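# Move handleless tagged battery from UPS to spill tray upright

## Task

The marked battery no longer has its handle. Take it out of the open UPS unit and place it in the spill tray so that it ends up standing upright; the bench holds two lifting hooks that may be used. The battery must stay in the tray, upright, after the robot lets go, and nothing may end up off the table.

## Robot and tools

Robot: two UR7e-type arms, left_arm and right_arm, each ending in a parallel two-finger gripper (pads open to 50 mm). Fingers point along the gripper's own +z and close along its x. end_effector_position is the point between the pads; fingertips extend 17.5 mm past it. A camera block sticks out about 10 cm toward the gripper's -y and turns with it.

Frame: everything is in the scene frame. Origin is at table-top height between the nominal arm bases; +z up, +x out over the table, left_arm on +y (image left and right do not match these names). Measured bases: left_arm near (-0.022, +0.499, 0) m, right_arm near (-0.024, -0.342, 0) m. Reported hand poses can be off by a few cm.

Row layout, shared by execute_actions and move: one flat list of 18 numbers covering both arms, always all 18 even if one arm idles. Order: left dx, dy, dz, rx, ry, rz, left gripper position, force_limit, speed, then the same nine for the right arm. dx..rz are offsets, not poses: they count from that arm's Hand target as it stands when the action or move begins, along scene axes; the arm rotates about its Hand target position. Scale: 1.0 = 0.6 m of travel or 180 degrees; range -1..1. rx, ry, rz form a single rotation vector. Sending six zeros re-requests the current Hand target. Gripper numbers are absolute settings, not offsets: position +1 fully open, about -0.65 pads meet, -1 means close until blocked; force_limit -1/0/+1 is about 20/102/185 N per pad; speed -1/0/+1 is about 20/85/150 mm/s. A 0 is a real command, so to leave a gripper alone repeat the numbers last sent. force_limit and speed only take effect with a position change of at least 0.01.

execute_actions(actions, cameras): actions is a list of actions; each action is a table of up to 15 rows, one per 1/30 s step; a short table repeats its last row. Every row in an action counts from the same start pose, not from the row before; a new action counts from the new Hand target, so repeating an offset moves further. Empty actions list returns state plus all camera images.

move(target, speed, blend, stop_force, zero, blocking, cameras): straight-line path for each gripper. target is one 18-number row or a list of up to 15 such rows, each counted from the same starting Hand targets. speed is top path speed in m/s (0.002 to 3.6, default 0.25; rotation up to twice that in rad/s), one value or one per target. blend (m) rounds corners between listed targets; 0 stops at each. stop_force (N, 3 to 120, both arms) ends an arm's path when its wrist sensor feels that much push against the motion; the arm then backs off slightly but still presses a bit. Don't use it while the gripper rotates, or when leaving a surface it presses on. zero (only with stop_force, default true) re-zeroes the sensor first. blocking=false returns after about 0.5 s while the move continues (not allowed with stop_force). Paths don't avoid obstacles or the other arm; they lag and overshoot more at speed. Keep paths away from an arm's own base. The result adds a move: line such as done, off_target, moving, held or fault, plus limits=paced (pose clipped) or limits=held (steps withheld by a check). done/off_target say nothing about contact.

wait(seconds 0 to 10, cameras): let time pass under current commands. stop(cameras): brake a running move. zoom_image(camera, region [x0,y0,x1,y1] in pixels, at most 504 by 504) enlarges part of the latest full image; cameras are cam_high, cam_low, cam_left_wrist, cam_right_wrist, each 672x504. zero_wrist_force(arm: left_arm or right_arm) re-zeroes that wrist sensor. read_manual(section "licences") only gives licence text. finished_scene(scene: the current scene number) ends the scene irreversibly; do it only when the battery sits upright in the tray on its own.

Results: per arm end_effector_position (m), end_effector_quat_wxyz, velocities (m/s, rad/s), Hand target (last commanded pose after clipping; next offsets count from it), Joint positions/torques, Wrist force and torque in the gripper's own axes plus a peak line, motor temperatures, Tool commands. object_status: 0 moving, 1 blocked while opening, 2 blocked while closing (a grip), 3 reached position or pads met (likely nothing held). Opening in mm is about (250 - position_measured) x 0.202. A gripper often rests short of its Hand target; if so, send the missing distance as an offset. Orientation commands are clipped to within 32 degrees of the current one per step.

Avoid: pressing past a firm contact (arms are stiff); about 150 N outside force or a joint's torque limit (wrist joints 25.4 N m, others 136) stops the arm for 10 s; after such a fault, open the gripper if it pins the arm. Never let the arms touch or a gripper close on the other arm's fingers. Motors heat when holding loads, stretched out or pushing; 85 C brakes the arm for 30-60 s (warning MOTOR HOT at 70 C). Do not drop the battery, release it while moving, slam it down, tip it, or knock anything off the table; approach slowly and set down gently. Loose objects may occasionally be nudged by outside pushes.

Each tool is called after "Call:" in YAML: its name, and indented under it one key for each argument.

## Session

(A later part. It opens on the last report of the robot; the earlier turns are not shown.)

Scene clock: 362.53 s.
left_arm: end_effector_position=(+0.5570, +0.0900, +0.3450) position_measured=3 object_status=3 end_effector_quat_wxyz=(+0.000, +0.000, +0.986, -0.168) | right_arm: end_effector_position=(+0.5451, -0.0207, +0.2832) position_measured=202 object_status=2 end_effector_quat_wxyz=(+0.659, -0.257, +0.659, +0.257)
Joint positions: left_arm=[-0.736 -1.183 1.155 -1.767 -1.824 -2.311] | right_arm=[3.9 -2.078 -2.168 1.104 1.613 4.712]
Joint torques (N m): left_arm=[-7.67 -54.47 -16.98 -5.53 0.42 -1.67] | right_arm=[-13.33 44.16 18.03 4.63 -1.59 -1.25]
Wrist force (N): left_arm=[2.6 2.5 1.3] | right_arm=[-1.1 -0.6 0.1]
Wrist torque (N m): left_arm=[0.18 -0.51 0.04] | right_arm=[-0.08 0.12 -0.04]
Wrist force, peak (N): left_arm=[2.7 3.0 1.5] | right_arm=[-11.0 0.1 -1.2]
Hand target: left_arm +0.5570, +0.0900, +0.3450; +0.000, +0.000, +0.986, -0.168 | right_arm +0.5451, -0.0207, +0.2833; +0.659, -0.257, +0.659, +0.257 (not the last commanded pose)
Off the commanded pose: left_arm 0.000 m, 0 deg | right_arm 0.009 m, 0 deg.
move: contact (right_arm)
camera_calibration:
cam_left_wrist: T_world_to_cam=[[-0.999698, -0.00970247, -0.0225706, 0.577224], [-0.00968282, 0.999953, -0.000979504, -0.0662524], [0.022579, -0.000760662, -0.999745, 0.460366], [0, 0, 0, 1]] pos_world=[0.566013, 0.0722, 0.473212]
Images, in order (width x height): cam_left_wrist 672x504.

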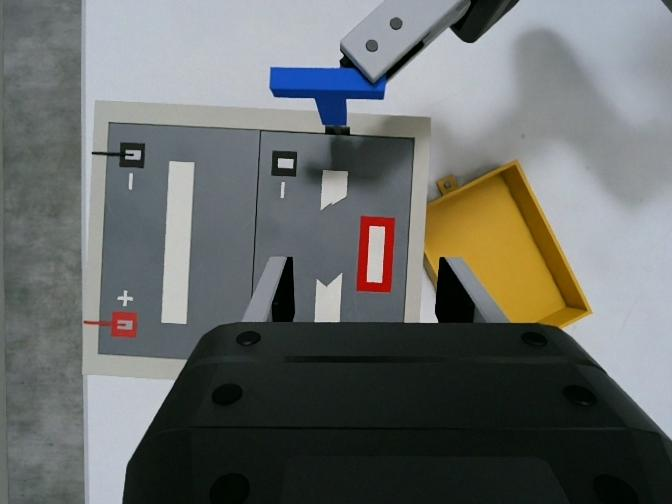

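Call:
move:
  target:
    - [0, 0, 0, 0, 0, 0, 1, 0, -0.5, 0, 0, 0, 0, 0, 0, 1, 0, -0.5]
    - [0, 0.05, 0.125, 0.0828, -0.0864, -0.5080, 1, 0, -0.5, -0.0736, -0.0677, 0, 0, 0, 0, 1, 0, -0.5]
    - [0, 0.05, 0.125, 0.0828, -0.0864, -0.5080, 1, 0, -0.5, -0.1085, -0.1655, 0.1945, -0.5, 0.0105, 0.0105, 1, 0, -0.5]
    - [0, 0.05, 0.125, 0.0828, -0.0864, -0.5080, 1, 0, -0.5, -0.0418, -0.0988, 0.2278, -0.5687, -0.2217, 0.5687, 1, 0, -0.5]
    - [0.0308, 0.1043, -0.0167, 0.0828, -0.0864, -0.5080, 1, 0, -0.5, 0.0407, 0.025, 0.0862, 0.2555, 0.5502, -0.5604, 1, 0, -0.5]
  speed: [0.3, 0.3, 0.6, 0.6, 0.6]
  blend: [0, 0, 0.03, 0.03, 0]
  cameras: ["all"]

Scene clock: 383.13 s.
left_arm: end_effector_position=(+0.5670, +0.1375, +0.3744) position_measured=3 object_status=3 end_effector_quat_wxyz=(+0.000, +0.722, +0.692, +0.000) end_effector_velocity=(-0.001, -0.001, +0.002) end_effector_angular_velocity=(+0.001, +0.001, -0.003) | right_arm: end_effector_position=(+0.5386, -0.0520, +0.3878) position_measured=3 object_status=3 end_effector_quat_wxyz=(+0.001, +0.959, +0.282, +0.000)
Joint positions: left_arm=[-0.769 -1.086 0.841 -1.326 -1.571 -0.703] | right_arm=[3.886 -1.894 -1.039 -1.78 1.569 1.686]
Joint velocities: left_arm=[-0.002 0 -0.005 0.006 0 0.001] | right_arm=[within noise]
Joint torques (N m): left_arm=[-4.31 -44.54 -35.55 -0.95 -0.68 -0.28] | right_arm=[-4.18 48.54 34.27 0.33 1.42 -1.67]
Wrist force (N): left_arm=[2.3 1.5 1.8] | right_arm=[-1.1 -1.2 2.6]
Wrist torque (N m): left_arm=[0.13 -0.45 -0.11] | right_arm=[-0.25 0.08 -0.43]
Wrist force, peak (N): left_arm=[2.7 3.1 1.7] | right_arm=[2.7 -3.9 8.3]
Hand target: left_arm +0.5669, +0.1374, +0.3745; +0.000, +0.722, +0.692, +0.000 (not the last commanded pose) | right_arm +0.5386, -0.0520, +0.3879; +0.001, +0.959, +0.282, +0.000 (not the last commanded pose)
Off the commanded pose: left_arm 0.043 m, 0 deg | right_arm 0.077 m, 55 deg.
move: held (right_arm; a check stopped the path), off_target (left_arm; braked when a check withheld steps of right_arm); path passed 4 of 5 targets; limits=held
pose unreachable (right arm): on one or more control steps of this call, first in action 0 (counted from 0), this arm could not follow its commanded pose, so it was not sent that pose on those steps. It may still have moved: this result reports where it is.
cause: moving toward the commanded pose would bring a part of the arm too close to another arm (a part of this arm just beyond joint 3 (elbow) and a part of the left arm just beyond its joint 3 (elbow), 10 mm apart when this arm was first held).
camera_calibration:
cam_left_wrist: T_world_to_cam=[[0.0401261, 0.998888, -0.0247672, -0.139075], [0.943646, -0.0297341, 0.329619, -0.636379], [0.328516, -0.0365978, -0.943789, 0.300097], [0, 0, 0, 1]] pos_world=[0.50751, 0.130981, 0.489546]
cam_right_wrist: T_world_to_cam=[[0.830275, 0.557289, 0.00851048, -0.414558], [0.517179, -0.776031, 0.360973, -0.442803], [0.20777, -0.295305, -0.932538, 0.370599], [0, 0, 0, 1]] pos_world=[0.496207, -0.00316025, 0.508966]

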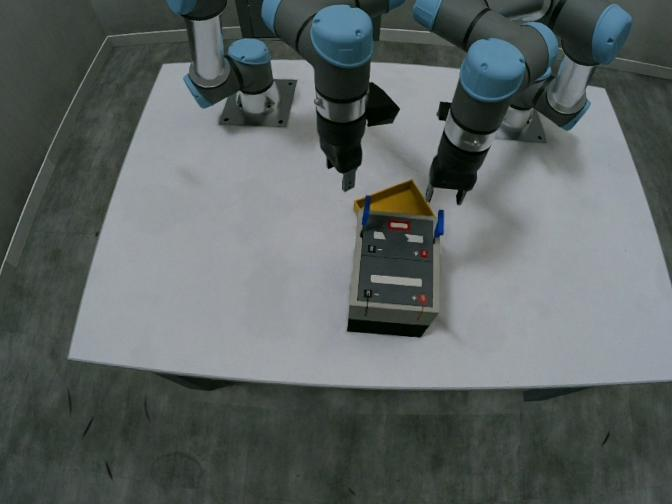

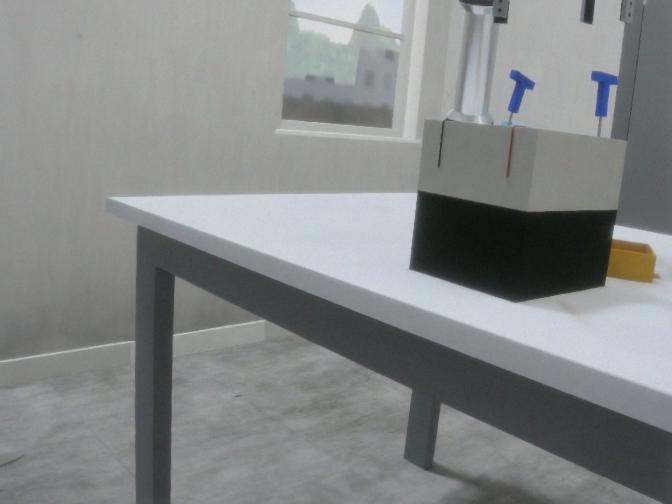

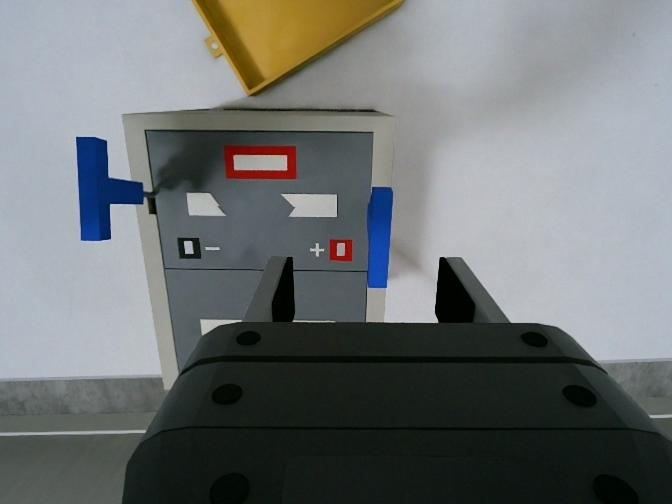

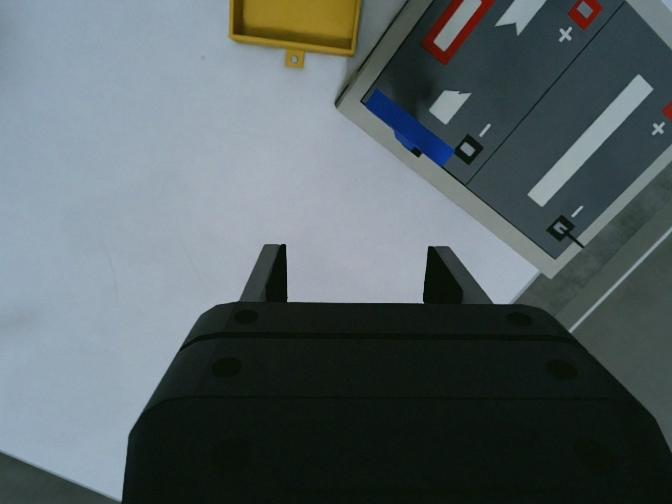

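Call:
move:
  target:
    - [0, 0, 0, 0, 0, 0, 1, 0, -0.5, -0.0643, -0.33, 0.02, 0, 0, 0.3044, 1, 0, -0.5]
    - [0.0085, 0.0202, -0.0492, -0.0070, -0.1665, 0, 1, 0, -0.5, -0.0643, -0.33, 0.02, 0, 0, 0.3044, 1, 0, -0.5]
  speed: [0.4, 0.3]
  cameras: ["cam_left_wrist", "cam_right_wrist"]

Scene clock: 400.63 s.
left_arm: end_effector_position=(+0.5720, +0.1495, +0.3450) position_measured=3 object_status=3 end_effector_quat_wxyz=(+0.187, +0.697, +0.668, +0.179) | right_arm: end_effector_position=(+0.5000, -0.2500, +0.3999) position_measured=3 object_status=3 end_effector_quat_wxyz=(+0.000, +0.722, +0.692, +0.001)
Joint positions: left_arm=[-0.895 -1.38 1.499 -2.061 -1.194 -0.756] | right_arm=[3.624 -1.64 -1.317 -1.755 1.57 0.468]
Joint torques (N m): left_arm=[8.99 -25.77 -20.45 -5.8 2.07 -1.21] | right_arm=[14.02 15.39 34.46 5.9 -2.27 -1.08]
Wrist force (N): left_arm=[1.3 0.8 1.5] | right_arm=[-1.0 -0.9 2.8]
Wrist torque (N m): left_arm=[0.11 -0.28 -0.10] | right_arm=[-0.17 0.06 -0.44]
Wrist force, peak (N): left_arm=[2.5 1.7 1.9] | right_arm=[-3.0 -1.5 2.8]
Hand target: left_arm +0.5720, +0.1495, +0.3450; +0.187, +0.697, +0.669, +0.179 | right_arm +0.5000, -0.2500, +0.3999; +0.000, +0.722, +0.692, +0.001
Off the commanded pose: left_arm 0.000 m, 0 deg | right_arm 0.000 m, 0 deg.
move: done
camera_calibration:
cam_left_wrist: T_world_to_cam=[[0.0529529, 0.998348, -0.0223145, -0.160067], [0.652819, -0.017699, 0.757307, -0.614119], [0.755661, -0.054669, -0.652678, -0.0708834], [0, 0, 0, 1]] pos_world=[0.462949, 0.145058, 0.415241]
cam_right_wrist: T_world_to_cam=[[0.0233956, 0.999689, 0.00867008, 0.241749], [0.932229, -0.0249478, 0.361009, -0.600703], [0.361113, -0.00036353, -0.932522, 0.328467], [0, 0, 0, 1]] pos_world=[0.435723, -0.25654, 0.521066]
Images, in order (width x height): cam_left_wrist 672x504, cam_right_wrist 672x504.

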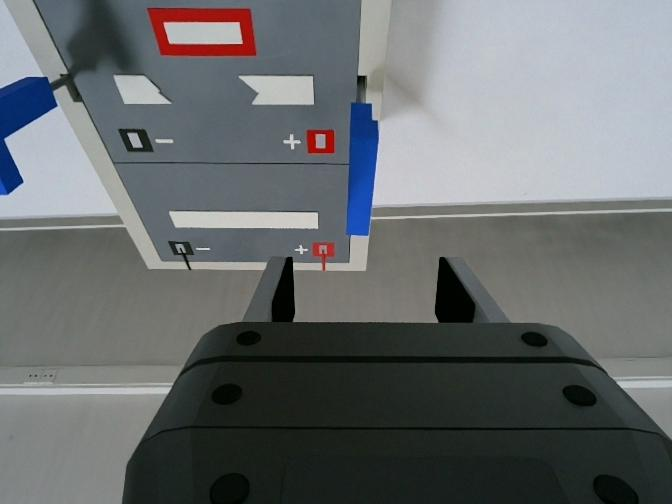

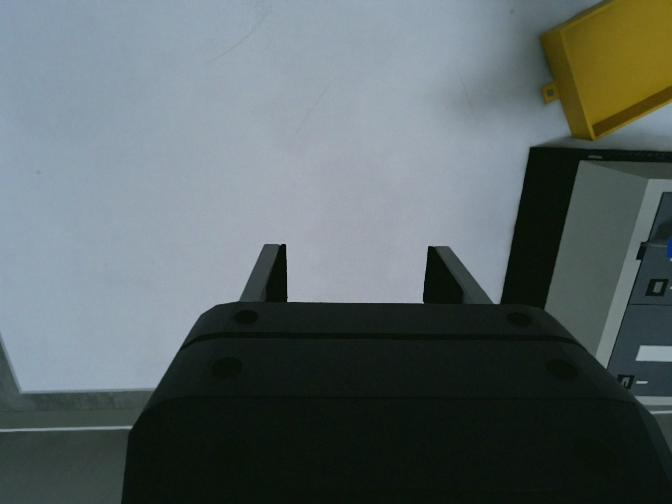

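Call:
move:
  target: [-0.0033, -0.0017, -0.103, 0, 0, 0, 1, 0, -0.5, 0, 0, 0, 0, 0, 0, 1, 0, -0.5]
  speed: 0.06
  stop_force: 8
  cameras: ["cam_left_wrist", "cam_high"]

Scene clock: 406.57 s.
left_arm: end_effector_position=(+0.5700, +0.1485, +0.2832) position_measured=3 object_status=3 end_effector_quat_wxyz=(+0.187, +0.697, +0.669, +0.179) | right_arm: end_effector_position=(+0.5000, -0.2500, +0.3999) position_measured=3 object_status=3 end_effector_quat_wxyz=(+0.000, +0.722, +0.692, +0.001)
Joint positions: left_arm=[-0.898 -1.354 1.628 -2.215 -1.193 -0.76] | right_arm=[3.624 -1.64 -1.317 -1.755 1.57 0.468]
Joint torques (N m): left_arm=[2.16 -46.41 -35.77 -3.01 1.08 1.65] | right_arm=[15.15 15.7 34.35 5.76 -2.3 1.73]
Wrist force (N): left_arm=[1.5 0.8 1.5] | right_arm=[-1.0 -1.0 2.7]
Wrist torque (N m): left_arm=[0.13 -0.30 0.11] | right_arm=[-0.20 0.07 -0.44]
Wrist force, peak (N): left_arm=[1.3 0.1 2.3] | right_arm=[-1.0 -1.2 2.8]
Hand target: left_arm +0.5701, +0.1485, +0.2832; +0.187, +0.697, +0.669, +0.179 | right_arm +0.5000, -0.2500, +0.3999; +0.000, +0.722, +0.692, +0.001
Off the commanded pose: left_arm 0.000 m, 0 deg | right_arm 0.000 m, 0 deg.
move: done
camera_calibration:
cam_left_wrist: T_world_to_cam=[[0.0527385, 0.99836, -0.0222554, -0.160273], [0.652719, -0.0175961, 0.757395, -0.56602], [0.755762, -0.0544704, -0.652577, -0.110014], [0, 0, 0, 1]] pos_world=[0.461049, 0.144058, 0.353342]
Images, in order (width x height): cam_high 672x504, cam_left_wrist 672x504.

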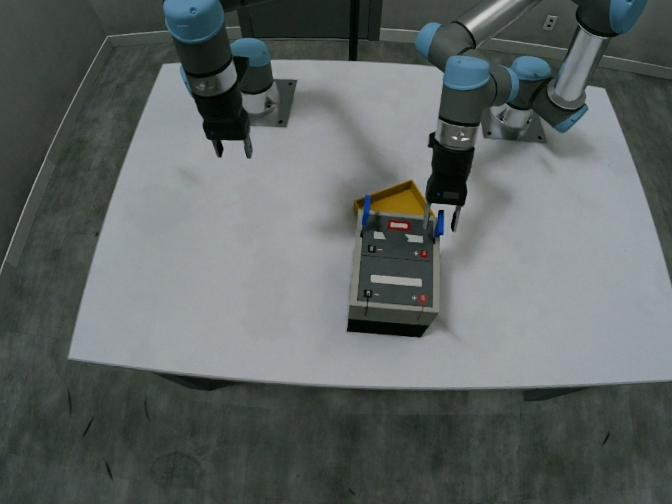

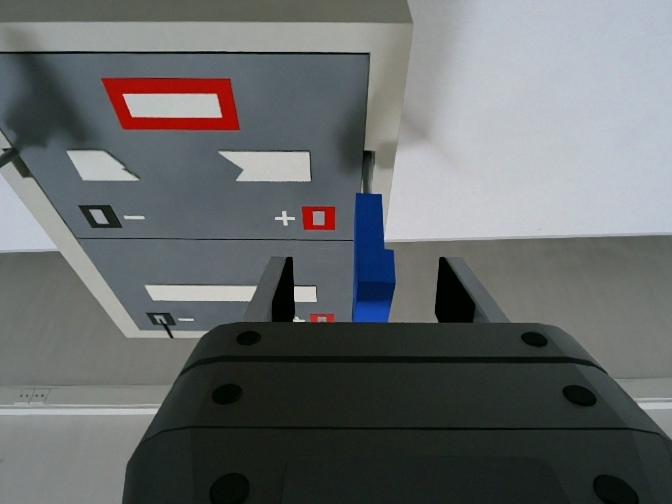

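Call:
move:
  target: [0, 0, 0, 0, 0, 0, -1, 0, -0.8, -0.01, 0, 0, 0, 0, 0, 1, 0, -0.5]
  speed: 0.06
  cameras: ["cam_left_wrist"]

Scene clock: 410.00 s.
left_arm: end_effector_position=(+0.5701, +0.1486, +0.2832) position_measured=204 object_status=2 end_effector_quat_wxyz=(+0.187, +0.697, +0.669, +0.179) | right_arm: end_effector_position=(+0.4940, -0.2500, +0.3999) position_measured=3 object_status=3 end_effector_quat_wxyz=(+0.001, +0.722, +0.692, +0.001)
Joint positions: left_arm=[-0.898 -1.354 1.628 -2.215 -1.193 -0.76] | right_arm=[3.629 -1.625 -1.332 -1.754 1.57 0.473]
Joint torques (N m): left_arm=[-3.99 -43.61 -35.88 -5.56 -1.51 0.62] | right_arm=[-10.36 14.61 34.49 5.42 -2.32 -1.4]
Wrist force (N): left_arm=[10.5 0.3 1.3] | right_arm=[-1.1 -1.1 2.6]
Wrist torque (N m): left_arm=[0.14 0.43 0.43] | right_arm=[-0.22 0.08 -0.45]
Wrist force, peak (N): left_arm=[13.6 0.4 0.1] | right_arm=[-1.1 -1.2 2.8]
Hand target: left_arm +0.5701, +0.1485, +0.2832; +0.187, +0.697, +0.669, +0.179 | right_arm +0.4940, -0.2500, +0.3999; +0.000, +0.722, +0.692, +0.001
Off the commanded pose: left_arm 0.000 m, 0 deg | right_arm 0.000 m, 0 deg.
move: done
camera_calibration:
cam_left_wrist: T_world_to_cam=[[0.0526002, 0.998367, -0.0222675, -0.160307], [0.652667, -0.0174926, 0.757443, -0.566026], [0.755817, -0.0543749, -0.652521, -0.110067], [0, 0, 0, 1]] pos_world=[0.461049, 0.144159, 0.353342]
Images, in order (width x height): cam_left_wrist 672x504.

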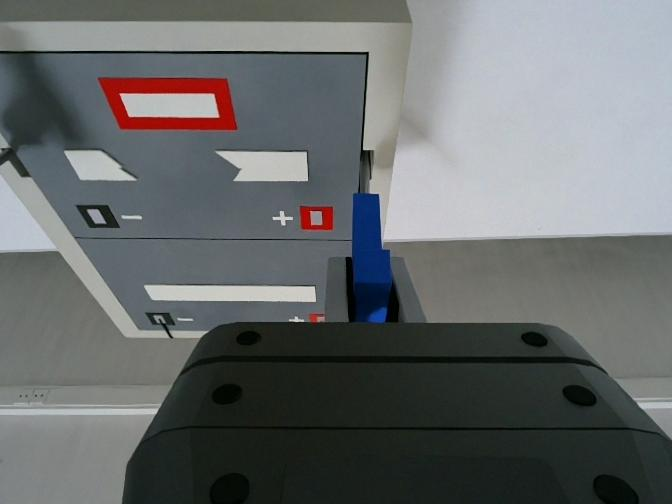

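Call:
move:
  target: [0, 0.0017, 0.0017, 0, 0, 0, -1, 0, -0.8, 0, 0, 0, 0, 0, 0, 1, 0, -0.5]
  speed: 0.02

Scene clock: 413.30 s.
left_arm: end_effector_position=(+0.5700, +0.1495, +0.2842) position_measured=204 object_status=2 end_effector_quat_wxyz=(+0.187, +0.697, +0.669, +0.179) | right_arm: end_effector_position=(+0.4940, -0.2500, +0.3999) position_measured=3 object_status=3 end_effector_quat_wxyz=(+0.001, +0.722, +0.692, +0.001)
Joint positions: left_arm=[-0.897 -1.356 1.628 -2.213 -1.193 -0.759] | right_arm=[3.629 -1.625 -1.332 -1.754 1.57 0.473]
Joint torques (N m): left_arm=[6.54 -44.93 -37.61 -3.09 -0.84 1.38] | right_arm=[-12.77 15.09 34.23 1.57 -2.31 -1.39]
Wrist force (N): left_arm=[5.1 0.0 2.8] | right_arm=[-0.9 -1.1 2.7]
Wrist torque (N m): left_arm=[0.13 -0.03 0.04] | right_arm=[-0.21 0.05 -0.45]
Wrist force, peak (N): left_arm=[13.1 0.8 1.3] | right_arm=[-1.0 -1.2 2.9]
Hand target: left_arm +0.5701, +0.1495, +0.2842; +0.187, +0.697, +0.669, +0.179 | right_arm +0.4940, -0.2500, +0.3999; +0.000, +0.722, +0.692, +0.001
Off the commanded pose: left_arm 0.000 m, 0 deg | right_arm 0.000 m, 0 deg.
move: done

Call:
move:
  target: [0, 0.001, 0, 0, 0, 0, -1, 0, -0.8, 0, 0, 0, 0, 0, 0, 1, 0, -0.5]
  speed: 0.02
  cameras: ["all"]

Call:
zoom_image:
  camera: "cam_left_wrist"
  region: [320, 130, 420, 230]

Call:
zoom_image:
  camera: "cam_low"
  region: [470, 20, 650, 170]

Scene clock: 417.57 s.
left_arm: end_effector_position=(+0.5701, +0.1501, +0.2842) position_measured=204 object_status=2 end_effector_quat_wxyz=(+0.187, +0.697, +0.669, +0.179) | right_arm: end_effector_position=(+0.4940, -0.2500, +0.3999) position_measured=3 object_status=3 end_effector_quat_wxyz=(+0.000, +0.722, +0.692, +0.001)
Joint positions: left_arm=[-0.897 -1.357 1.629 -2.214 -1.193 -0.759] | right_arm=[3.629 -1.625 -1.332 -1.754 1.57 0.473]
Joint torques (N m): left_arm=[7.96 -46.37 -14.44 -5.62 -0.32 1.55] | right_arm=[-12.88 14.65 33.95 0.86 -2.28 -1.61]
Wrist force (N): left_arm=[1.4 0.3 1.8] | right_arm=[-0.9 -1.1 2.6]
Wrist torque (N m): left_arm=[0.08 -0.27 -0.10] | right_arm=[-0.20 0.06 -0.45]
Wrist force, peak (N): left_arm=[5.1 -0.4 3.0] | right_arm=[-1.1 -1.2 2.8]
Hand target: left_arm +0.5701, +0.1501, +0.2842; +0.187, +0.697, +0.669, +0.179 | right_arm +0.4940, -0.2500, +0.3999; +0.000, +0.722, +0.692, +0.001
Off the commanded pose: left_arm 0.000 m, 0 deg | right_arm 0.000 m, 0 deg.
move: done
camera_calibration:
cam_left_wrist: T_world_to_cam=[[0.0526744, 0.998362, -0.022332, -0.161892], [0.652724, -0.0174964, 0.757394, -0.566763], [0.755763, -0.0544719, -0.652576, -0.109269], [0, 0, 0, 1]] pos_world=[0.461049, 0.145758, 0.354342]
cam_right_wrist: T_world_to_cam=[[0.0233956, 0.999689, 0.00867008, 0.241889], [0.932229, -0.0249478, 0.361009, -0.595109], [0.361113, -0.00036353, -0.932522, 0.330634], [0, 0, 0, 1]] pos_world=[0.429723, -0.25654, 0.521066]

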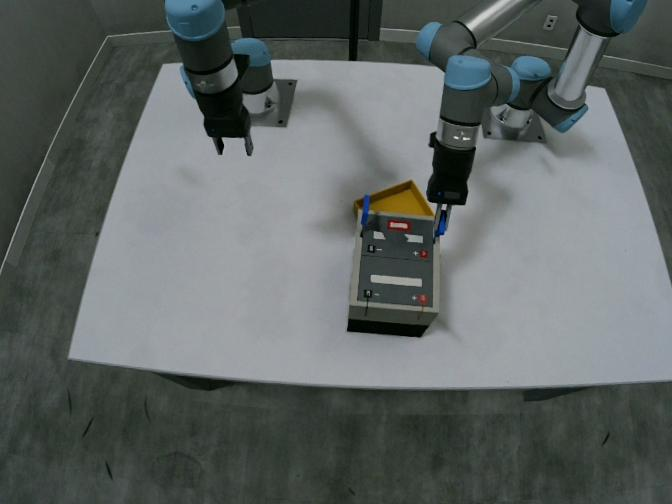

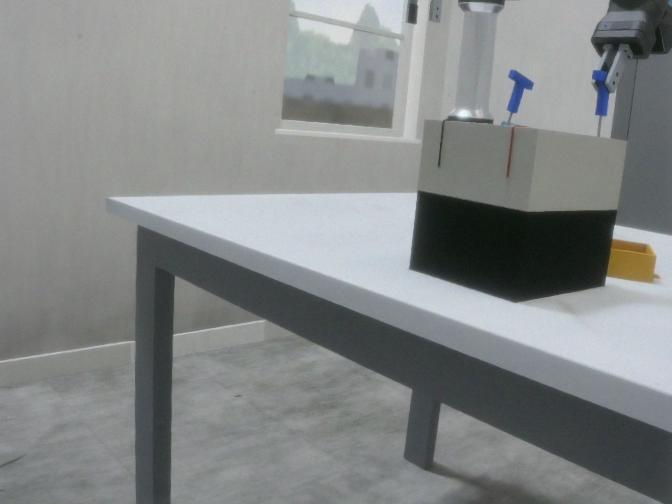

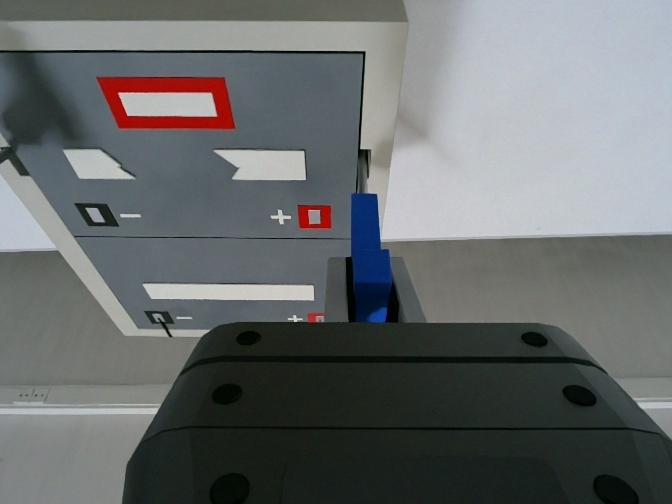

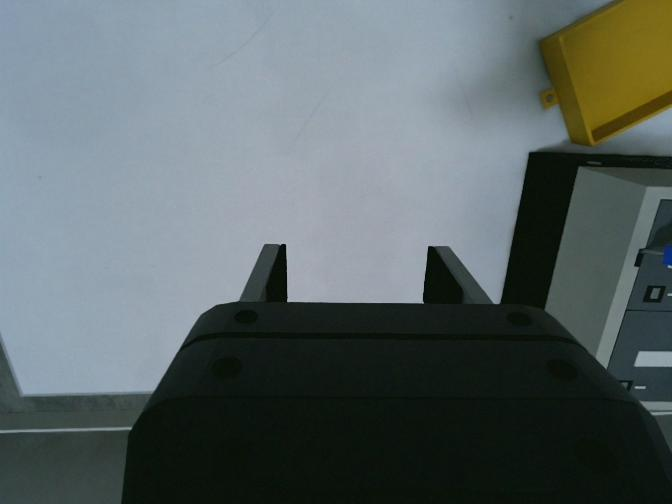

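Scaled by 5.040.

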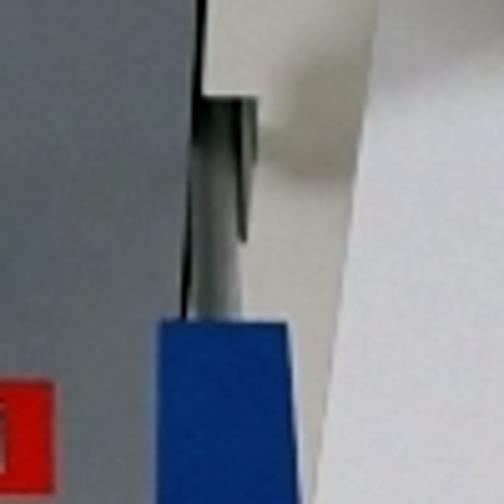

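Scaled by 2.800.

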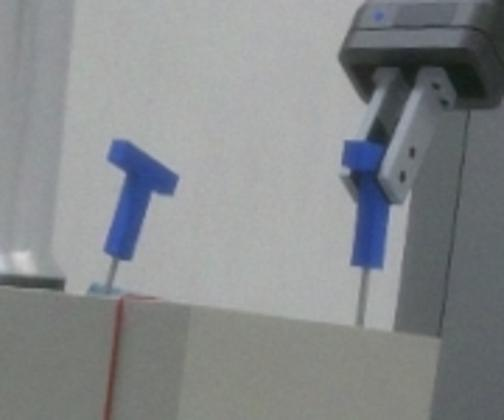

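Call:
move:
  target:
    - [0.0005, 0.0017, 0, 0, 0, -0.1667, -1, 0, -0.8, 0, 0, 0, 0, 0, 0, 1, 0, -0.5]
    - [0.001, 0.0023, 0, 0, 0, -0.25, -1, 0, -0.8, 0, 0, 0, 0, 0, 0, 1, 0, -0.5]
  speed: 0.15
  stop_force: 25
  blend: [0.001, 0]
  cameras: ["cam_left_wrist"]

Scene clock: 430.43 s.
left_arm: end_effector_position=(+0.5707, +0.1515, +0.2842) position_measured=204 object_status=2 end_effector_quat_wxyz=(+0.241, +0.900, +0.351, +0.094) | right_arm: end_effector_position=(+0.4940, -0.2500, +0.3999) position_measured=3 object_status=3 end_effector_quat_wxyz=(+0.000, +0.722, +0.692, +0.001)
Joint positions: left_arm=[-0.726 -1.361 1.669 -2.399 -1.633 0.109] | right_arm=[3.629 -1.625 -1.332 -1.754 1.57 0.473]
Joint torques (N m): left_arm=[-15.07 -46.39 -15.97 -7.31 -4.15 1.45] | right_arm=[-12.72 15.44 34.61 0.92 -2.29 -1.5]
Wrist force (N): left_arm=[9.6 -4.2 0.2] | right_arm=[-1.0 -1.1 2.6]
Wrist torque (N m): left_arm=[0.53 0.35 0.38] | right_arm=[-0.21 0.06 -0.45]
Wrist force, peak (N): left_arm=[11.0 -3.5 1.2] | right_arm=[-1.1 -1.0 2.9]
Hand target: left_arm +0.5707, +0.1515, +0.2842; +0.241, +0.900, +0.351, +0.094 | right_arm +0.4940, -0.2500, +0.3999; +0.000, +0.722, +0.692, +0.001
Off the commanded pose: left_arm 0.000 m, 0 deg | right_arm 0.000 m, 0 deg.
move: done
camera_calibration:
cam_left_wrist: T_world_to_cam=[[0.74318, 0.668722, -0.0222478, -0.507381], [0.44914, -0.473951, 0.757393, -0.381763], [0.495941, -0.572871, -0.652581, 0.117204], [0, 0, 0, 1]] pos_world=[0.490414, 0.225503, 0.354342]
Images, in order (width x height): cam_left_wrist 672x504.

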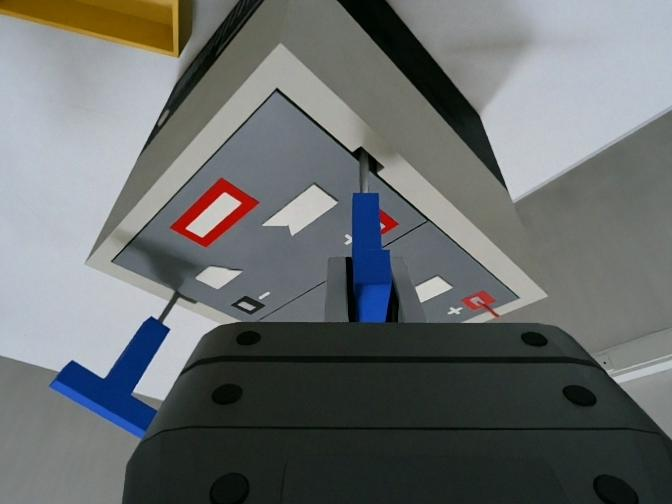

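Call:
move:
  target: [0, 0, -0.002, 0, 0, 0, -1, 0, -0.8, 0, 0, 0, 0, 0, 0, 1, 0, -0.5]
  speed: 0.02

Call:
move:
  target: [0, 0, 0.007, 0, 0, 0, -1, 0, -0.8, 0, 0, 0, 0, 0, 0, 1, 0, -0.5]
  speed: 0.02

Scene clock: 436.70 s.
left_arm: end_effector_position=(+0.5706, +0.1515, +0.2830) position_measured=204 object_status=2 end_effector_quat_wxyz=(+0.241, +0.900, +0.351, +0.094) | right_arm: end_effector_position=(+0.4940, -0.2500, +0.3999) position_measured=3 object_status=3 end_effector_quat_wxyz=(+0.000, +0.722, +0.692, +0.001)
Joint positions: left_arm=[-0.726 -1.36 1.672 -2.402 -1.633 0.109] | right_arm=[3.629 -1.625 -1.332 -1.754 1.57 0.473]
Joint torques (N m): left_arm=[-13.31 -22.31 -16.65 -6.14 -3.1 1.29] | right_arm=[-12.92 15.08 34.42 0.96 -2.33 -1.5]
Wrist force (N): left_arm=[8.5 -4.2 -4.9] | right_arm=[-1.1 -1.2 2.6]
Wrist torque (N m): left_arm=[0.62 0.18 0.33] | right_arm=[-0.22 0.08 -0.46]
Wrist force, peak (N): left_arm=[10.4 -4.3 -0.3] | right_arm=[-1.3 -1.2 2.7]
Hand target: left_arm +0.5707, +0.1515, +0.2830; +0.241, +0.900, +0.351, +0.094 | right_arm +0.4940, -0.2500, +0.3999; +0.000, +0.722, +0.692, +0.001
Off the commanded pose: left_arm 0.000 m, 0 deg | right_arm 0.000 m, 0 deg.
move: done

Scene clock: 437.40 s.
left_arm: end_effector_position=(+0.5706, +0.1515, +0.2872) position_measured=204 object_status=2 end_effector_quat_wxyz=(+0.241, +0.900, +0.351, +0.094) | right_arm: end_effector_position=(+0.4940, -0.2500, +0.3999) position_measured=3 object_status=3 end_effector_quat_wxyz=(+0.000, +0.722, +0.692, +0.001)
Joint positions: left_arm=[-0.726 -1.363 1.664 -2.391 -1.633 0.109] | right_arm=[3.629 -1.625 -1.332 -1.754 1.57 0.473]
Joint torques (N m): left_arm=[-12.04 -44.54 -31.94 -5.71 -1.5 1.35] | right_arm=[-12.74 15.65 34.51 1 -2.22 -1.56]
Wrist force (N): left_arm=[7.6 -5.6 0.4] | right_arm=[-1.0 -1.4 2.6]
Wrist torque (N m): left_arm=[0.59 0.12 0.30] | right_arm=[-0.25 0.08 -0.45]
Wrist force, peak (N): left_arm=[8.6 -3.8 -5.6] | right_arm=[-1.2 -1.1 2.8]
Hand target: left_arm +0.5707, +0.1515, +0.2872; +0.241, +0.900, +0.351, +0.094 | right_arm +0.4940, -0.2500, +0.3999; +0.000, +0.722, +0.692, +0.001
Off the commanded pose: left_arm 0.000 m, 0 deg | right_arm 0.000 m, 0 deg.
move: done

Call:
move:
  target: [0, 0, 0.005, 0, 0, 0, -1, 0, -0.8, 0, 0, 0, 0, 0, 0, 1, 0, -0.5]
  speed: 0.02

Call:
move:
  target: [0, 0, 0.005, 0, 0, 0, -1, 0, -0.8, 0, 0, 0, 0, 0, 0, 1, 0, -0.5]
  speed: 0.02

Call:
move:
  target: [0, 0, 0.005, 0, 0, 0, -1, 0, -0.8, 0, 0, 0, 0, 0, 0, 1, 0, -0.5]
  speed: 0.02

Call:
move:
  target: [0, 0, 0.005, 0, 0, 0, -1, 0, -0.8, 0, 0, 0, 0, 0, 0, 1, 0, -0.5]
  speed: 0.02

Scene clock: 441.00 s.
left_arm: end_effector_position=(+0.5707, +0.1515, +0.2902) position_measured=204 object_status=2 end_effector_quat_wxyz=(+0.241, +0.900, +0.351, +0.094) | right_arm: end_effector_position=(+0.4940, -0.2500, +0.3999) position_measured=3 object_status=3 end_effector_quat_wxyz=(+0.000, +0.722, +0.692, +0.001)
Joint positions: left_arm=[-0.726 -1.365 1.659 -2.383 -1.633 0.109] | right_arm=[3.629 -1.625 -1.332 -1.754 1.57 0.473]
Joint torques (N m): left_arm=[-2.92 -44.82 -33.43 -5.17 -1.11 1.22] | right_arm=[-13.33 14.97 34.41 0.96 -2.27 -1.47]
Wrist force (N): left_arm=[7.0 -5.1 0.7] | right_arm=[-1.0 -1.0 2.6]
Wrist torque (N m): left_arm=[0.57 0.12 0.28] | right_arm=[-0.20 0.07 -0.45]
Wrist force, peak (N): left_arm=[7.7 -6.1 0.8] | right_arm=[-1.0 -1.1 2.9]
Hand target: left_arm +0.5707, +0.1515, +0.2902; +0.241, +0.900, +0.351, +0.094 | right_arm +0.4940, -0.2500, +0.3999; +0.000, +0.722, +0.692, +0.001
Off the commanded pose: left_arm 0.000 m, 0 deg | right_arm 0.000 m, 0 deg.
move: done

Scene clock: 441.70 s.
left_arm: end_effector_position=(+0.5707, +0.1515, +0.2932) position_measured=204 object_status=2 end_effector_quat_wxyz=(+0.241, +0.900, +0.351, +0.094) | right_arm: end_effector_position=(+0.4940, -0.2500, +0.3999) position_measured=3 object_status=3 end_effector_quat_wxyz=(+0.000, +0.722, +0.692, +0.001)
Joint positions: left_arm=[-0.726 -1.367 1.653 -2.376 -1.633 0.109] | right_arm=[3.629 -1.625 -1.332 -1.754 1.57 0.473]
Joint torques (N m): left_arm=[-0.9 -44.66 -33.32 -5.06 -1.1 1.21] | right_arm=[-13.62 15.22 35.71 1.05 -2.27 -1.49]
Wrist force (N): left_arm=[6.5 -4.5 1.2] | right_arm=[-1.1 -1.4 2.7]
Wrist torque (N m): left_arm=[0.61 0.10 0.28] | right_arm=[-0.26 0.09 -0.45]
Wrist force, peak (N): left_arm=[6.9 -5.3 1.5] | right_arm=[-1.1 -1.4 2.7]
Hand target: left_arm +0.5707, +0.1515, +0.2932; +0.241, +0.900, +0.351, +0.094 | right_arm +0.4940, -0.2500, +0.3999; +0.000, +0.722, +0.692, +0.001
Off the commanded pose: left_arm 0.000 m, 0 deg | right_arm 0.000 m, 0 deg.
move: done

Scene clock: 442.40 s.
left_arm: end_effector_position=(+0.5707, +0.1515, +0.2962) position_measured=204 object_status=2 end_effector_quat_wxyz=(+0.241, +0.900, +0.351, +0.094) | right_arm: end_effector_position=(+0.4940, -0.2500, +0.3999) position_measured=3 object_status=3 end_effector_quat_wxyz=(+0.000, +0.722, +0.692, +0.001)
Joint positions: left_arm=[-0.726 -1.369 1.647 -2.368 -1.633 0.109] | right_arm=[3.629 -1.625 -1.332 -1.754 1.57 0.473]
Joint torques (N m): left_arm=[0.96 -44.2 -33.47 -5.01 -1.01 1.11] | right_arm=[-12.52 13.89 33.85 1 -2.01 -1.5]
Wrist force (N): left_arm=[6.3 -4.2 0.6] | right_arm=[-1.1 -1.1 2.7]
Wrist torque (N m): left_arm=[0.55 0.09 0.26] | right_arm=[-0.21 0.09 -0.45]
Wrist force, peak (N): left_arm=[6.3 -5.1 1.7] | right_arm=[-0.9 -1.2 2.8]
Hand target: left_arm +0.5707, +0.1515, +0.2962; +0.241, +0.900, +0.351, +0.094 | right_arm +0.4940, -0.2500, +0.3999; +0.000, +0.722, +0.692, +0.001
Off the commanded pose: left_arm 0.000 m, 0 deg | right_arm 0.000 m, 0 deg.
move: done

Scene clock: 443.10 s.
left_arm: end_effector_position=(+0.5707, +0.1515, +0.2992) position_measured=204 object_status=2 end_effector_quat_wxyz=(+0.241, +0.900, +0.351, +0.094) | right_arm: end_effector_position=(+0.4940, -0.2500, +0.3999) position_measured=3 object_status=3 end_effector_quat_wxyz=(+0.000, +0.722, +0.692, +0.001)
Joint positions: left_arm=[-0.726 -1.371 1.642 -2.361 -1.633 0.109] | right_arm=[3.629 -1.625 -1.332 -1.754 1.57 0.473]
Joint torques (N m): left_arm=[2.51 -58.4 -43.5 -8.71 -1.36 1.16] | right_arm=[-12.58 14.66 34.48 1.07 -2.12 -1.36]
Wrist force (N): left_arm=[7.3 -11.7 19.3] | right_arm=[-0.8 -1.1 2.6]
Wrist torque (N m): left_arm=[0.45 0.30 0.35] | right_arm=[-0.21 0.05 -0.45]
Wrist force, peak (N): left_arm=[7.3 -11.7 19.3] | right_arm=[-1.0 -1.1 2.9]
Hand target: left_arm +0.5707, +0.1515, +0.2992; +0.241, +0.900, +0.351, +0.094 | right_arm +0.4940, -0.2500, +0.3999; +0.000, +0.722, +0.692, +0.001
Off the commanded pose: left_arm 0.000 m, 0 deg | right_arm 0.000 m, 0 deg.
move: done

Call:
move:
  target:
    - [0, 0, -0.0125, 0, 0, 0, -1, 0, -0.8, 0, 0, 0, 0, 0, 0, 1, 0, -0.5]
    - [0.0012, 0.0015, -0.0125, 0, 0, -0.1111, -1, 0, -0.8, 0, 0, 0, 0, 0, 0, 1, 0, -0.5]
  speed: [0.03, 0.12]

Scene clock: 449.83 s.
left_arm: end_effector_position=(+0.5715, +0.1524, +0.2916) position_measured=204 object_status=2 end_effector_quat_wxyz=(+0.253, +0.947, +0.189, +0.051) | right_arm: end_effector_position=(+0.4940, -0.2500, +0.3999) position_measured=3 object_status=3 end_effector_quat_wxyz=(+0.000, +0.722, +0.692, +0.001)
Joint positions: left_arm=[-0.649 -1.319 1.582 -2.29 -1.836 0.49] | right_arm=[3.629 -1.625 -1.332 -1.754 1.57 0.473]
Joint torques (N m): left_arm=[-13.5 -48.57 -15.25 -6.96 -1.72 -0.7] | right_arm=[-12.94 14.77 34.47 1.06 -2.18 -1.38]
Wrist force (N): left_arm=[6.1 -4.6 -1.3] | right_arm=[-0.9 -1.0 2.6]
Wrist torque (N m): left_arm=[0.84 0.17 0.35] | right_arm=[-0.20 0.05 -0.45]
Wrist force, peak (N): left_arm=[7.3 -11.9 19.4] | right_arm=[-1.1 -1.2 2.9]
Hand target: left_arm +0.5714, +0.1524, +0.2917; +0.253, +0.947, +0.189, +0.051 | right_arm +0.4940, -0.2500, +0.3999; +0.000, +0.722, +0.692, +0.001
Off the commanded pose: left_arm 0.000 m, 0 deg | right_arm 0.000 m, 0 deg.
move: done

Call:
move:
  target:
    - [0.0006, 0.0008, 0, 0, 0, -0.1389, -1, 0, -0.8, 0, 0, 0, 0, 0, 0, 1, 0, -0.5]
  speed: 0.12
  cameras: ["cam_left_wrist", "cam_low"]

Call:
zoom_image:
  camera: "cam_left_wrist"
  region: [320, 100, 420, 230]

Scene clock: 458.17 s.
left_arm: end_effector_position=(+0.5718, +0.1529, +0.2916) position_measured=204 object_status=2 end_effector_quat_wxyz=(+0.258, +0.966, -0.020, -0.005) | right_arm: end_effector_position=(+0.4940, -0.2500, +0.3999) position_measured=3 object_status=3 end_effector_quat_wxyz=(+0.000, +0.722, +0.692, +0.001)
Joint positions: left_arm=[-0.583 -1.23 1.42 -2.038 -2.02 0.991] | right_arm=[3.629 -1.625 -1.332 -1.754 1.57 0.473]
Joint torques (N m): left_arm=[-12.26 -53.22 -15.42 -6.22 -1.53 -0.46] | right_arm=[-12.54 15.09 35.06 1.15 -2.06 -1.4]
Wrist force (N): left_arm=[2.8 -4.7 -0.8] | right_arm=[-1.0 -1.1 2.5]
Wrist torque (N m): left_arm=[0.81 -0.17 0.16] | right_arm=[-0.20 0.07 -0.46]
Wrist force, peak (N): left_arm=[7.5 -5.7 -1.2] | right_arm=[-1.0 -1.3 2.8]
Hand target: left_arm +0.5717, +0.1529, +0.2917; +0.258, +0.966, -0.020, -0.005 | right_arm +0.4940, -0.2500, +0.3999; +0.000, +0.722, +0.692, +0.001
Off the commanded pose: left_arm 0.000 m, 0 deg | right_arm 0.000 m, 0 deg.
move: done
camera_calibration:
cam_left_wrist: T_world_to_cam=[[0.998371, -0.0524698, -0.0224211, -0.54458], [-0.0172954, -0.652734, 0.75739, -0.0931824], [-0.0543751, -0.755768, -0.652578, 0.464889], [0, 0, 0, 1]] pos_world=[0.567359, 0.261951, 0.361742]
Images, in order (width x height): cam_low 672x504, cam_left_wrist 672x504.

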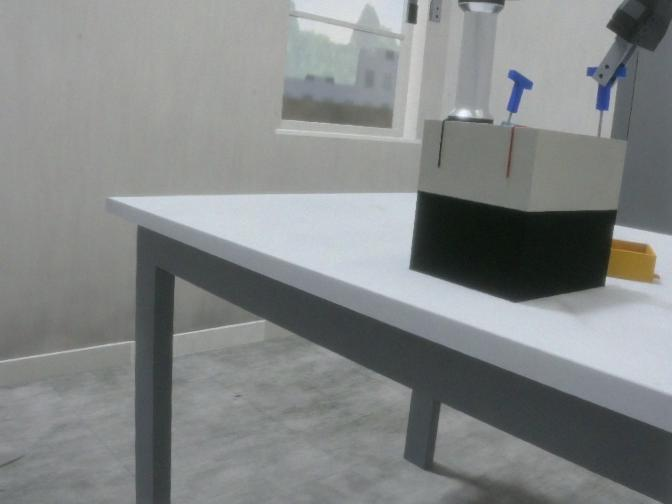

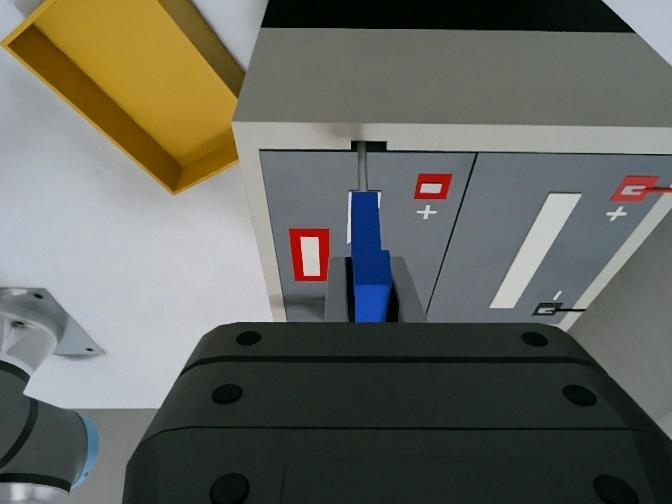

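Scaled by 3.877.

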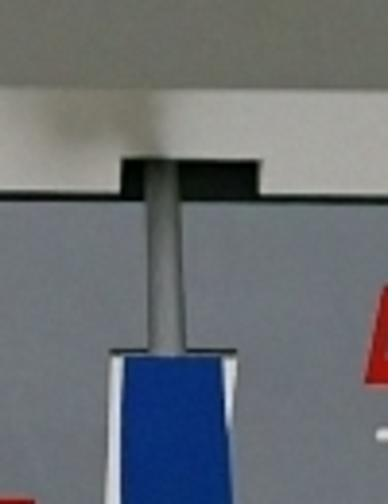

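Call:
move:
  target:
    - [0.0048, 0.0005, 0, 0, 0, 0, -1, 0, -0.8, 0, 0, 0, 0, 0, 0, 1, 0, -0.5]
  speed: 0.02

Call:
move:
  target:
    - [0, 0, 0.02, 0, 0, 0, -1, 0, -0.8, 0, 0, 0, 0, 0, 0, 1, 0, -0.5]
  speed: 0.01
  stop_force: 8
  cameras: ["cam_left_wrist"]

Scene clock: 462.17 s.
left_arm: end_effector_position=(+0.5747, +0.1532, +0.2917) position_measured=204 object_status=2 end_effector_quat_wxyz=(+0.258, +0.966, -0.020, -0.005) | right_arm: end_effector_position=(+0.4940, -0.2500, +0.3999) position_measured=3 object_status=3 end_effector_quat_wxyz=(+0.000, +0.722, +0.692, +0.001)
Joint positions: left_arm=[-0.58 -1.224 1.411 -2.034 -2.021 0.994] | right_arm=[3.629 -1.625 -1.332 -1.754 1.57 0.473]
Joint torques (N m): left_arm=[3.31 -39.24 -28.55 -3.33 -2.97 1.3] | right_arm=[-12.55 14.69 33.63 1.11 -1.97 -1.49]
Wrist force (N): left_arm=[0.5 -3.1 -0.3] | right_arm=[-1.0 -1.3 2.6]
Wrist torque (N m): left_arm=[0.56 -0.41 -0.16] | right_arm=[-0.24 0.07 -0.45]
Wrist force, peak (N): left_arm=[3.6 -5.5 -0.6] | right_arm=[-1.1 -1.1 2.8]
Hand target: left_arm +0.5746, +0.1532, +0.2917; +0.258, +0.966, -0.020, -0.005 | right_arm +0.4940, -0.2500, +0.3999; +0.000, +0.722, +0.692, +0.001
Off the commanded pose: left_arm 0.000 m, 0 deg | right_arm 0.000 m, 0 deg.
move: done

Scene clock: 463.77 s.
left_arm: end_effector_position=(+0.5746, +0.1532, +0.2965) position_measured=204 object_status=2 end_effector_quat_wxyz=(+0.258, +0.966, -0.020, -0.005) | right_arm: end_effector_position=(+0.4940, -0.2500, +0.3999) position_measured=3 object_status=3 end_effector_quat_wxyz=(+0.000, +0.722, +0.692, +0.001)
Joint positions: left_arm=[-0.58 -1.226 1.402 -2.022 -2.021 0.994] | right_arm=[3.629 -1.625 -1.332 -1.754 1.57 0.473]
Joint torques (N m): left_arm=[-1.14 -38.77 -20.47 -7.76 -3.9 -1.57] | right_arm=[-13.23 14.96 34.67 1.14 -2.12 -1.58]
Wrist force (N): left_arm=[0.3 -6.6 10.0] | right_arm=[-1.1 -1.1 2.5]
Wrist torque (N m): left_arm=[0.49 -0.39 -0.17] | right_arm=[-0.20 0.08 -0.45]
Wrist force, peak (N): left_arm=[2.3 -8.8 15.5] | right_arm=[-1.0 -1.3 2.8]
Hand target: left_arm +0.5746, +0.1532, +0.2965; +0.258, +0.966, -0.020, -0.006 (not the last commanded pose) | right_arm +0.4940, -0.2500, +0.3999; +0.000, +0.722, +0.692, +0.001
Off the commanded pose: left_arm 0.007 m, 0 deg | right_arm 0.000 m, 0 deg.
move: contact (left_arm)
camera_calibration:
cam_left_wrist: T_world_to_cam=[[0.998357, -0.0527477, -0.0223998, -0.547275], [-0.0174929, -0.652722, 0.757395, -0.0965398], [-0.0545717, -0.755759, -0.652573, 0.468579], [0, 0, 0, 1]] pos_world=[0.570258, 0.262251, 0.366642]
Images, in order (width x height): cam_left_wrist 672x504.

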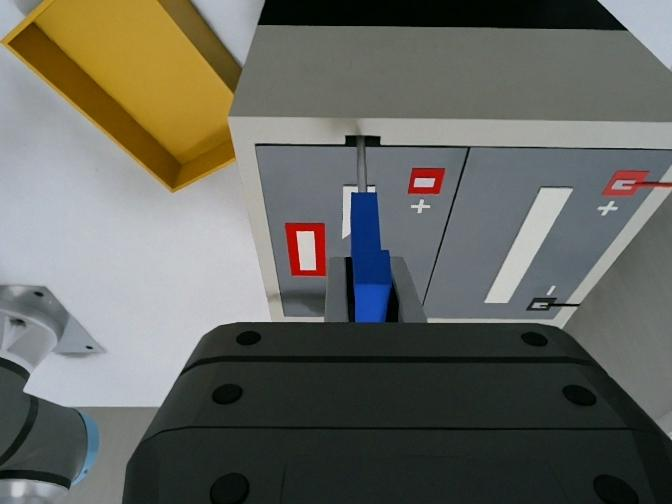

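Call:
move:
  target:
    - [0, 0, -0.0033, 0, 0, 0, -1, 0, -0.8, 0, 0.2, 0, -0.0070, -0.1665, 0, 1, 0, -0.5]
    - [0, 0, -0.0033, 0, 0, 0, -1, 0, -0.8, 0.0842, 0.4117, -0.0917, -0.0070, -0.1665, 0, 1, 0, -0.5]
  speed: [0.3, 0.25]
  blend: [0.03, 0]
  cameras: ["all"]

Scene clock: 471.27 s.
left_arm: end_effector_position=(+0.5746, +0.1532, +0.2945) position_measured=204 object_status=2 end_effector_quat_wxyz=(+0.258, +0.966, -0.020, -0.006) | right_arm: end_effector_position=(+0.5445, -0.0030, +0.3450) position_measured=3 object_status=3 end_effector_quat_wxyz=(+0.187, +0.697, +0.669, +0.180)
Joint positions: left_arm=[-0.58 -1.225 1.406 -2.027 -2.021 0.994] | right_arm=[4.105 -1.706 -1.554 -1.126 1.151 0.878]
Joint torques (N m): left_arm=[-0.32 -32.14 -19.37 -4.69 -0.59 -1.46] | right_arm=[-13.75 24.13 20.42 1.08 1.54 -1.54]
Wrist force (N): left_arm=[1.5 -2.3 -1.6] | right_arm=[-0.6 -1.7 3.4]
Wrist torque (N m): left_arm=[0.59 -0.29 -0.11] | right_arm=[-0.27 0.04 -0.56]
Wrist force, peak (N): left_arm=[0.2 -6.8 9.9] | right_arm=[2.2 -1.8 5.1]
Hand target: left_arm +0.5746, +0.1532, +0.2945; +0.258, +0.966, -0.020, -0.006 | right_arm +0.5446, -0.0030, +0.3449; +0.187, +0.697, +0.668, +0.180
Off the commanded pose: left_arm 0.000 m, 0 deg | right_arm 0.000 m, 0 deg.
move: done
camera_calibration:
cam_left_wrist: T_world_to_cam=[[0.998358, -0.0526837, -0.0224763, -0.54731], [-0.0173932, -0.652727, 0.757394, -0.0950802], [-0.0545732, -0.755759, -0.652572, 0.467274], [0, 0, 0, 1]] pos_world=[0.570258, 0.262251, 0.364642]
cam_right_wrist: T_world_to_cam=[[0.0214657, 0.999768, -0.00175879, -0.001149], [0.627004, -0.0120919, 0.778922, -0.594064], [0.77872, -0.0178228, -0.627118, -0.0714586], [0, 0, 0, 1]] pos_world=[0.428151, -0.00730823, 0.417914]

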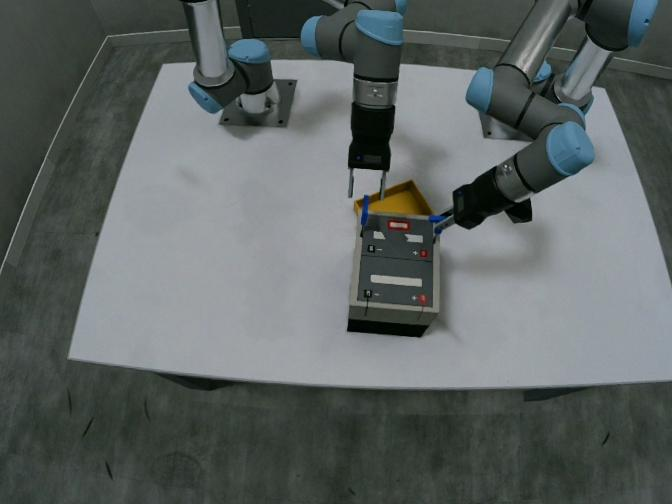

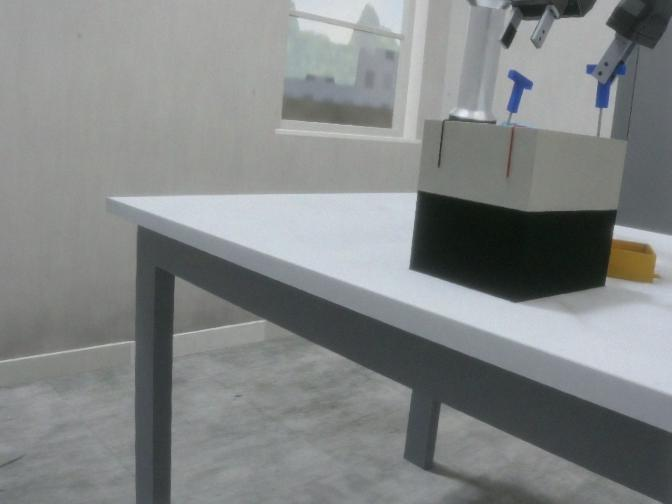

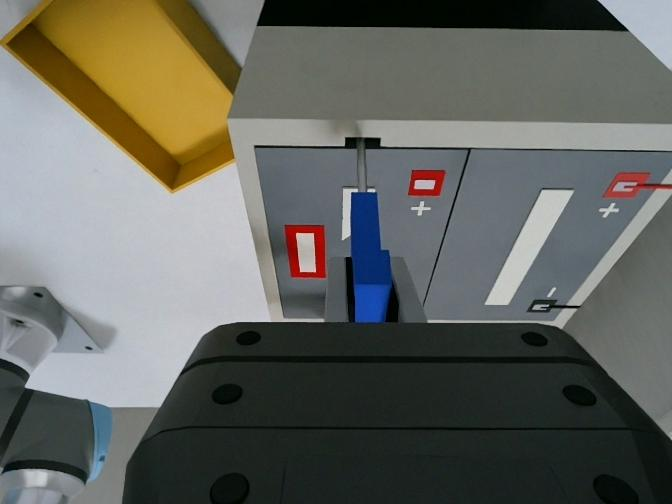

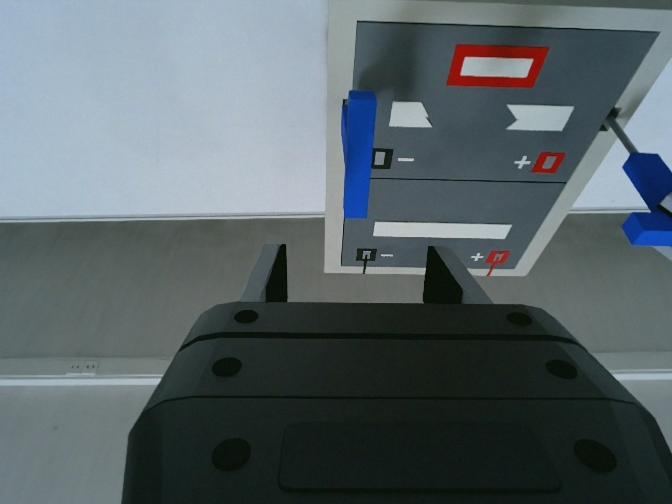

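Call:
move:
  target: [0, 0, 0, 0, 0, 0, -1, 0, -0.8, -0.0127, 0.0058, -0.1048, 0, 0, 0, 1, 0, -0.5]
  speed: 0.06
  stop_force: 8
  cameras: ["cam_right_wrist", "cam_low"]

Scene clock: 478.23 s.
left_arm: end_effector_position=(+0.5746, +0.1532, +0.2945) position_measured=204 object_status=2 end_effector_quat_wxyz=(+0.258, +0.966, -0.020, -0.006) | right_arm: end_effector_position=(+0.5369, +0.0005, +0.2820) position_measured=3 object_status=3 end_effector_quat_wxyz=(+0.187, +0.697, +0.668, +0.180)
Joint positions: left_arm=[-0.58 -1.225 1.406 -2.027 -2.021 0.994] | right_arm=[4.12 -1.725 -1.694 -0.973 1.147 0.894]
Joint torques (N m): left_arm=[-0.46 -38.93 -30.81 -2.7 -0.65 -1.63] | right_arm=[-14.08 41.3 34.78 1.1 0.51 -1.75]
Wrist force (N): left_arm=[1.3 -2.4 -1.7] | right_arm=[-0.6 -1.4 3.3]
Wrist torque (N m): left_arm=[0.58 -0.25 -0.11] | right_arm=[-0.24 0.04 -0.59]
Wrist force, peak (N): left_arm=[1.5 -2.5 -1.9] | right_arm=[-0.6 -2.3 4.2]
Hand target: left_arm +0.5746, +0.1532, +0.2945; +0.258, +0.966, -0.020, -0.006 | right_arm +0.5369, +0.0005, +0.2820; +0.187, +0.697, +0.668, +0.180
Off the commanded pose: left_arm 0.000 m, 0 deg | right_arm 0.000 m, 0 deg.
move: done
camera_calibration:
cam_right_wrist: T_world_to_cam=[[0.0216209, 0.999764, -0.00188778, -0.0046183], [0.627112, -0.0120913, 0.778835, -0.540262], [0.778629, -0.018023, -0.627226, -0.104989], [0, 0, 0, 1]] pos_world=[0.420652, -0.00380748, 0.354915]
Images, in order (width x height): cam_low 672x504, cam_right_wrist 672x504.

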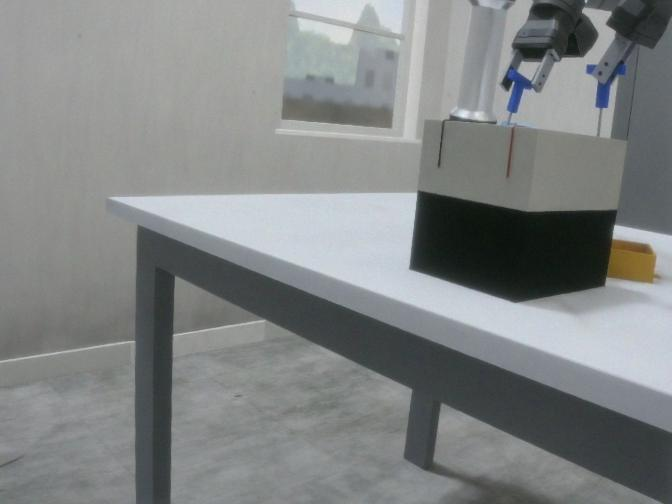

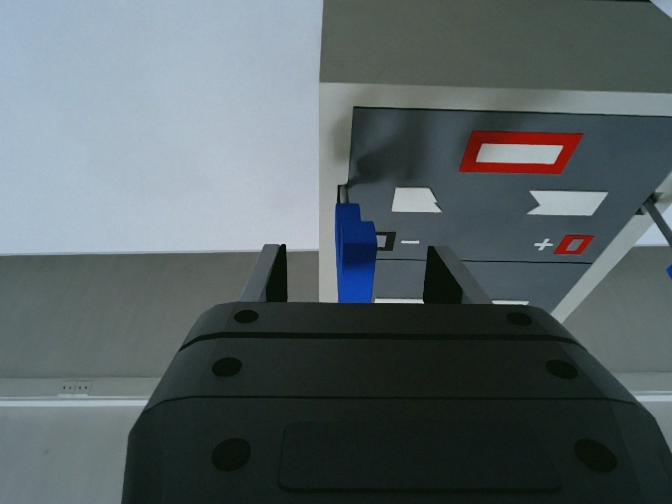

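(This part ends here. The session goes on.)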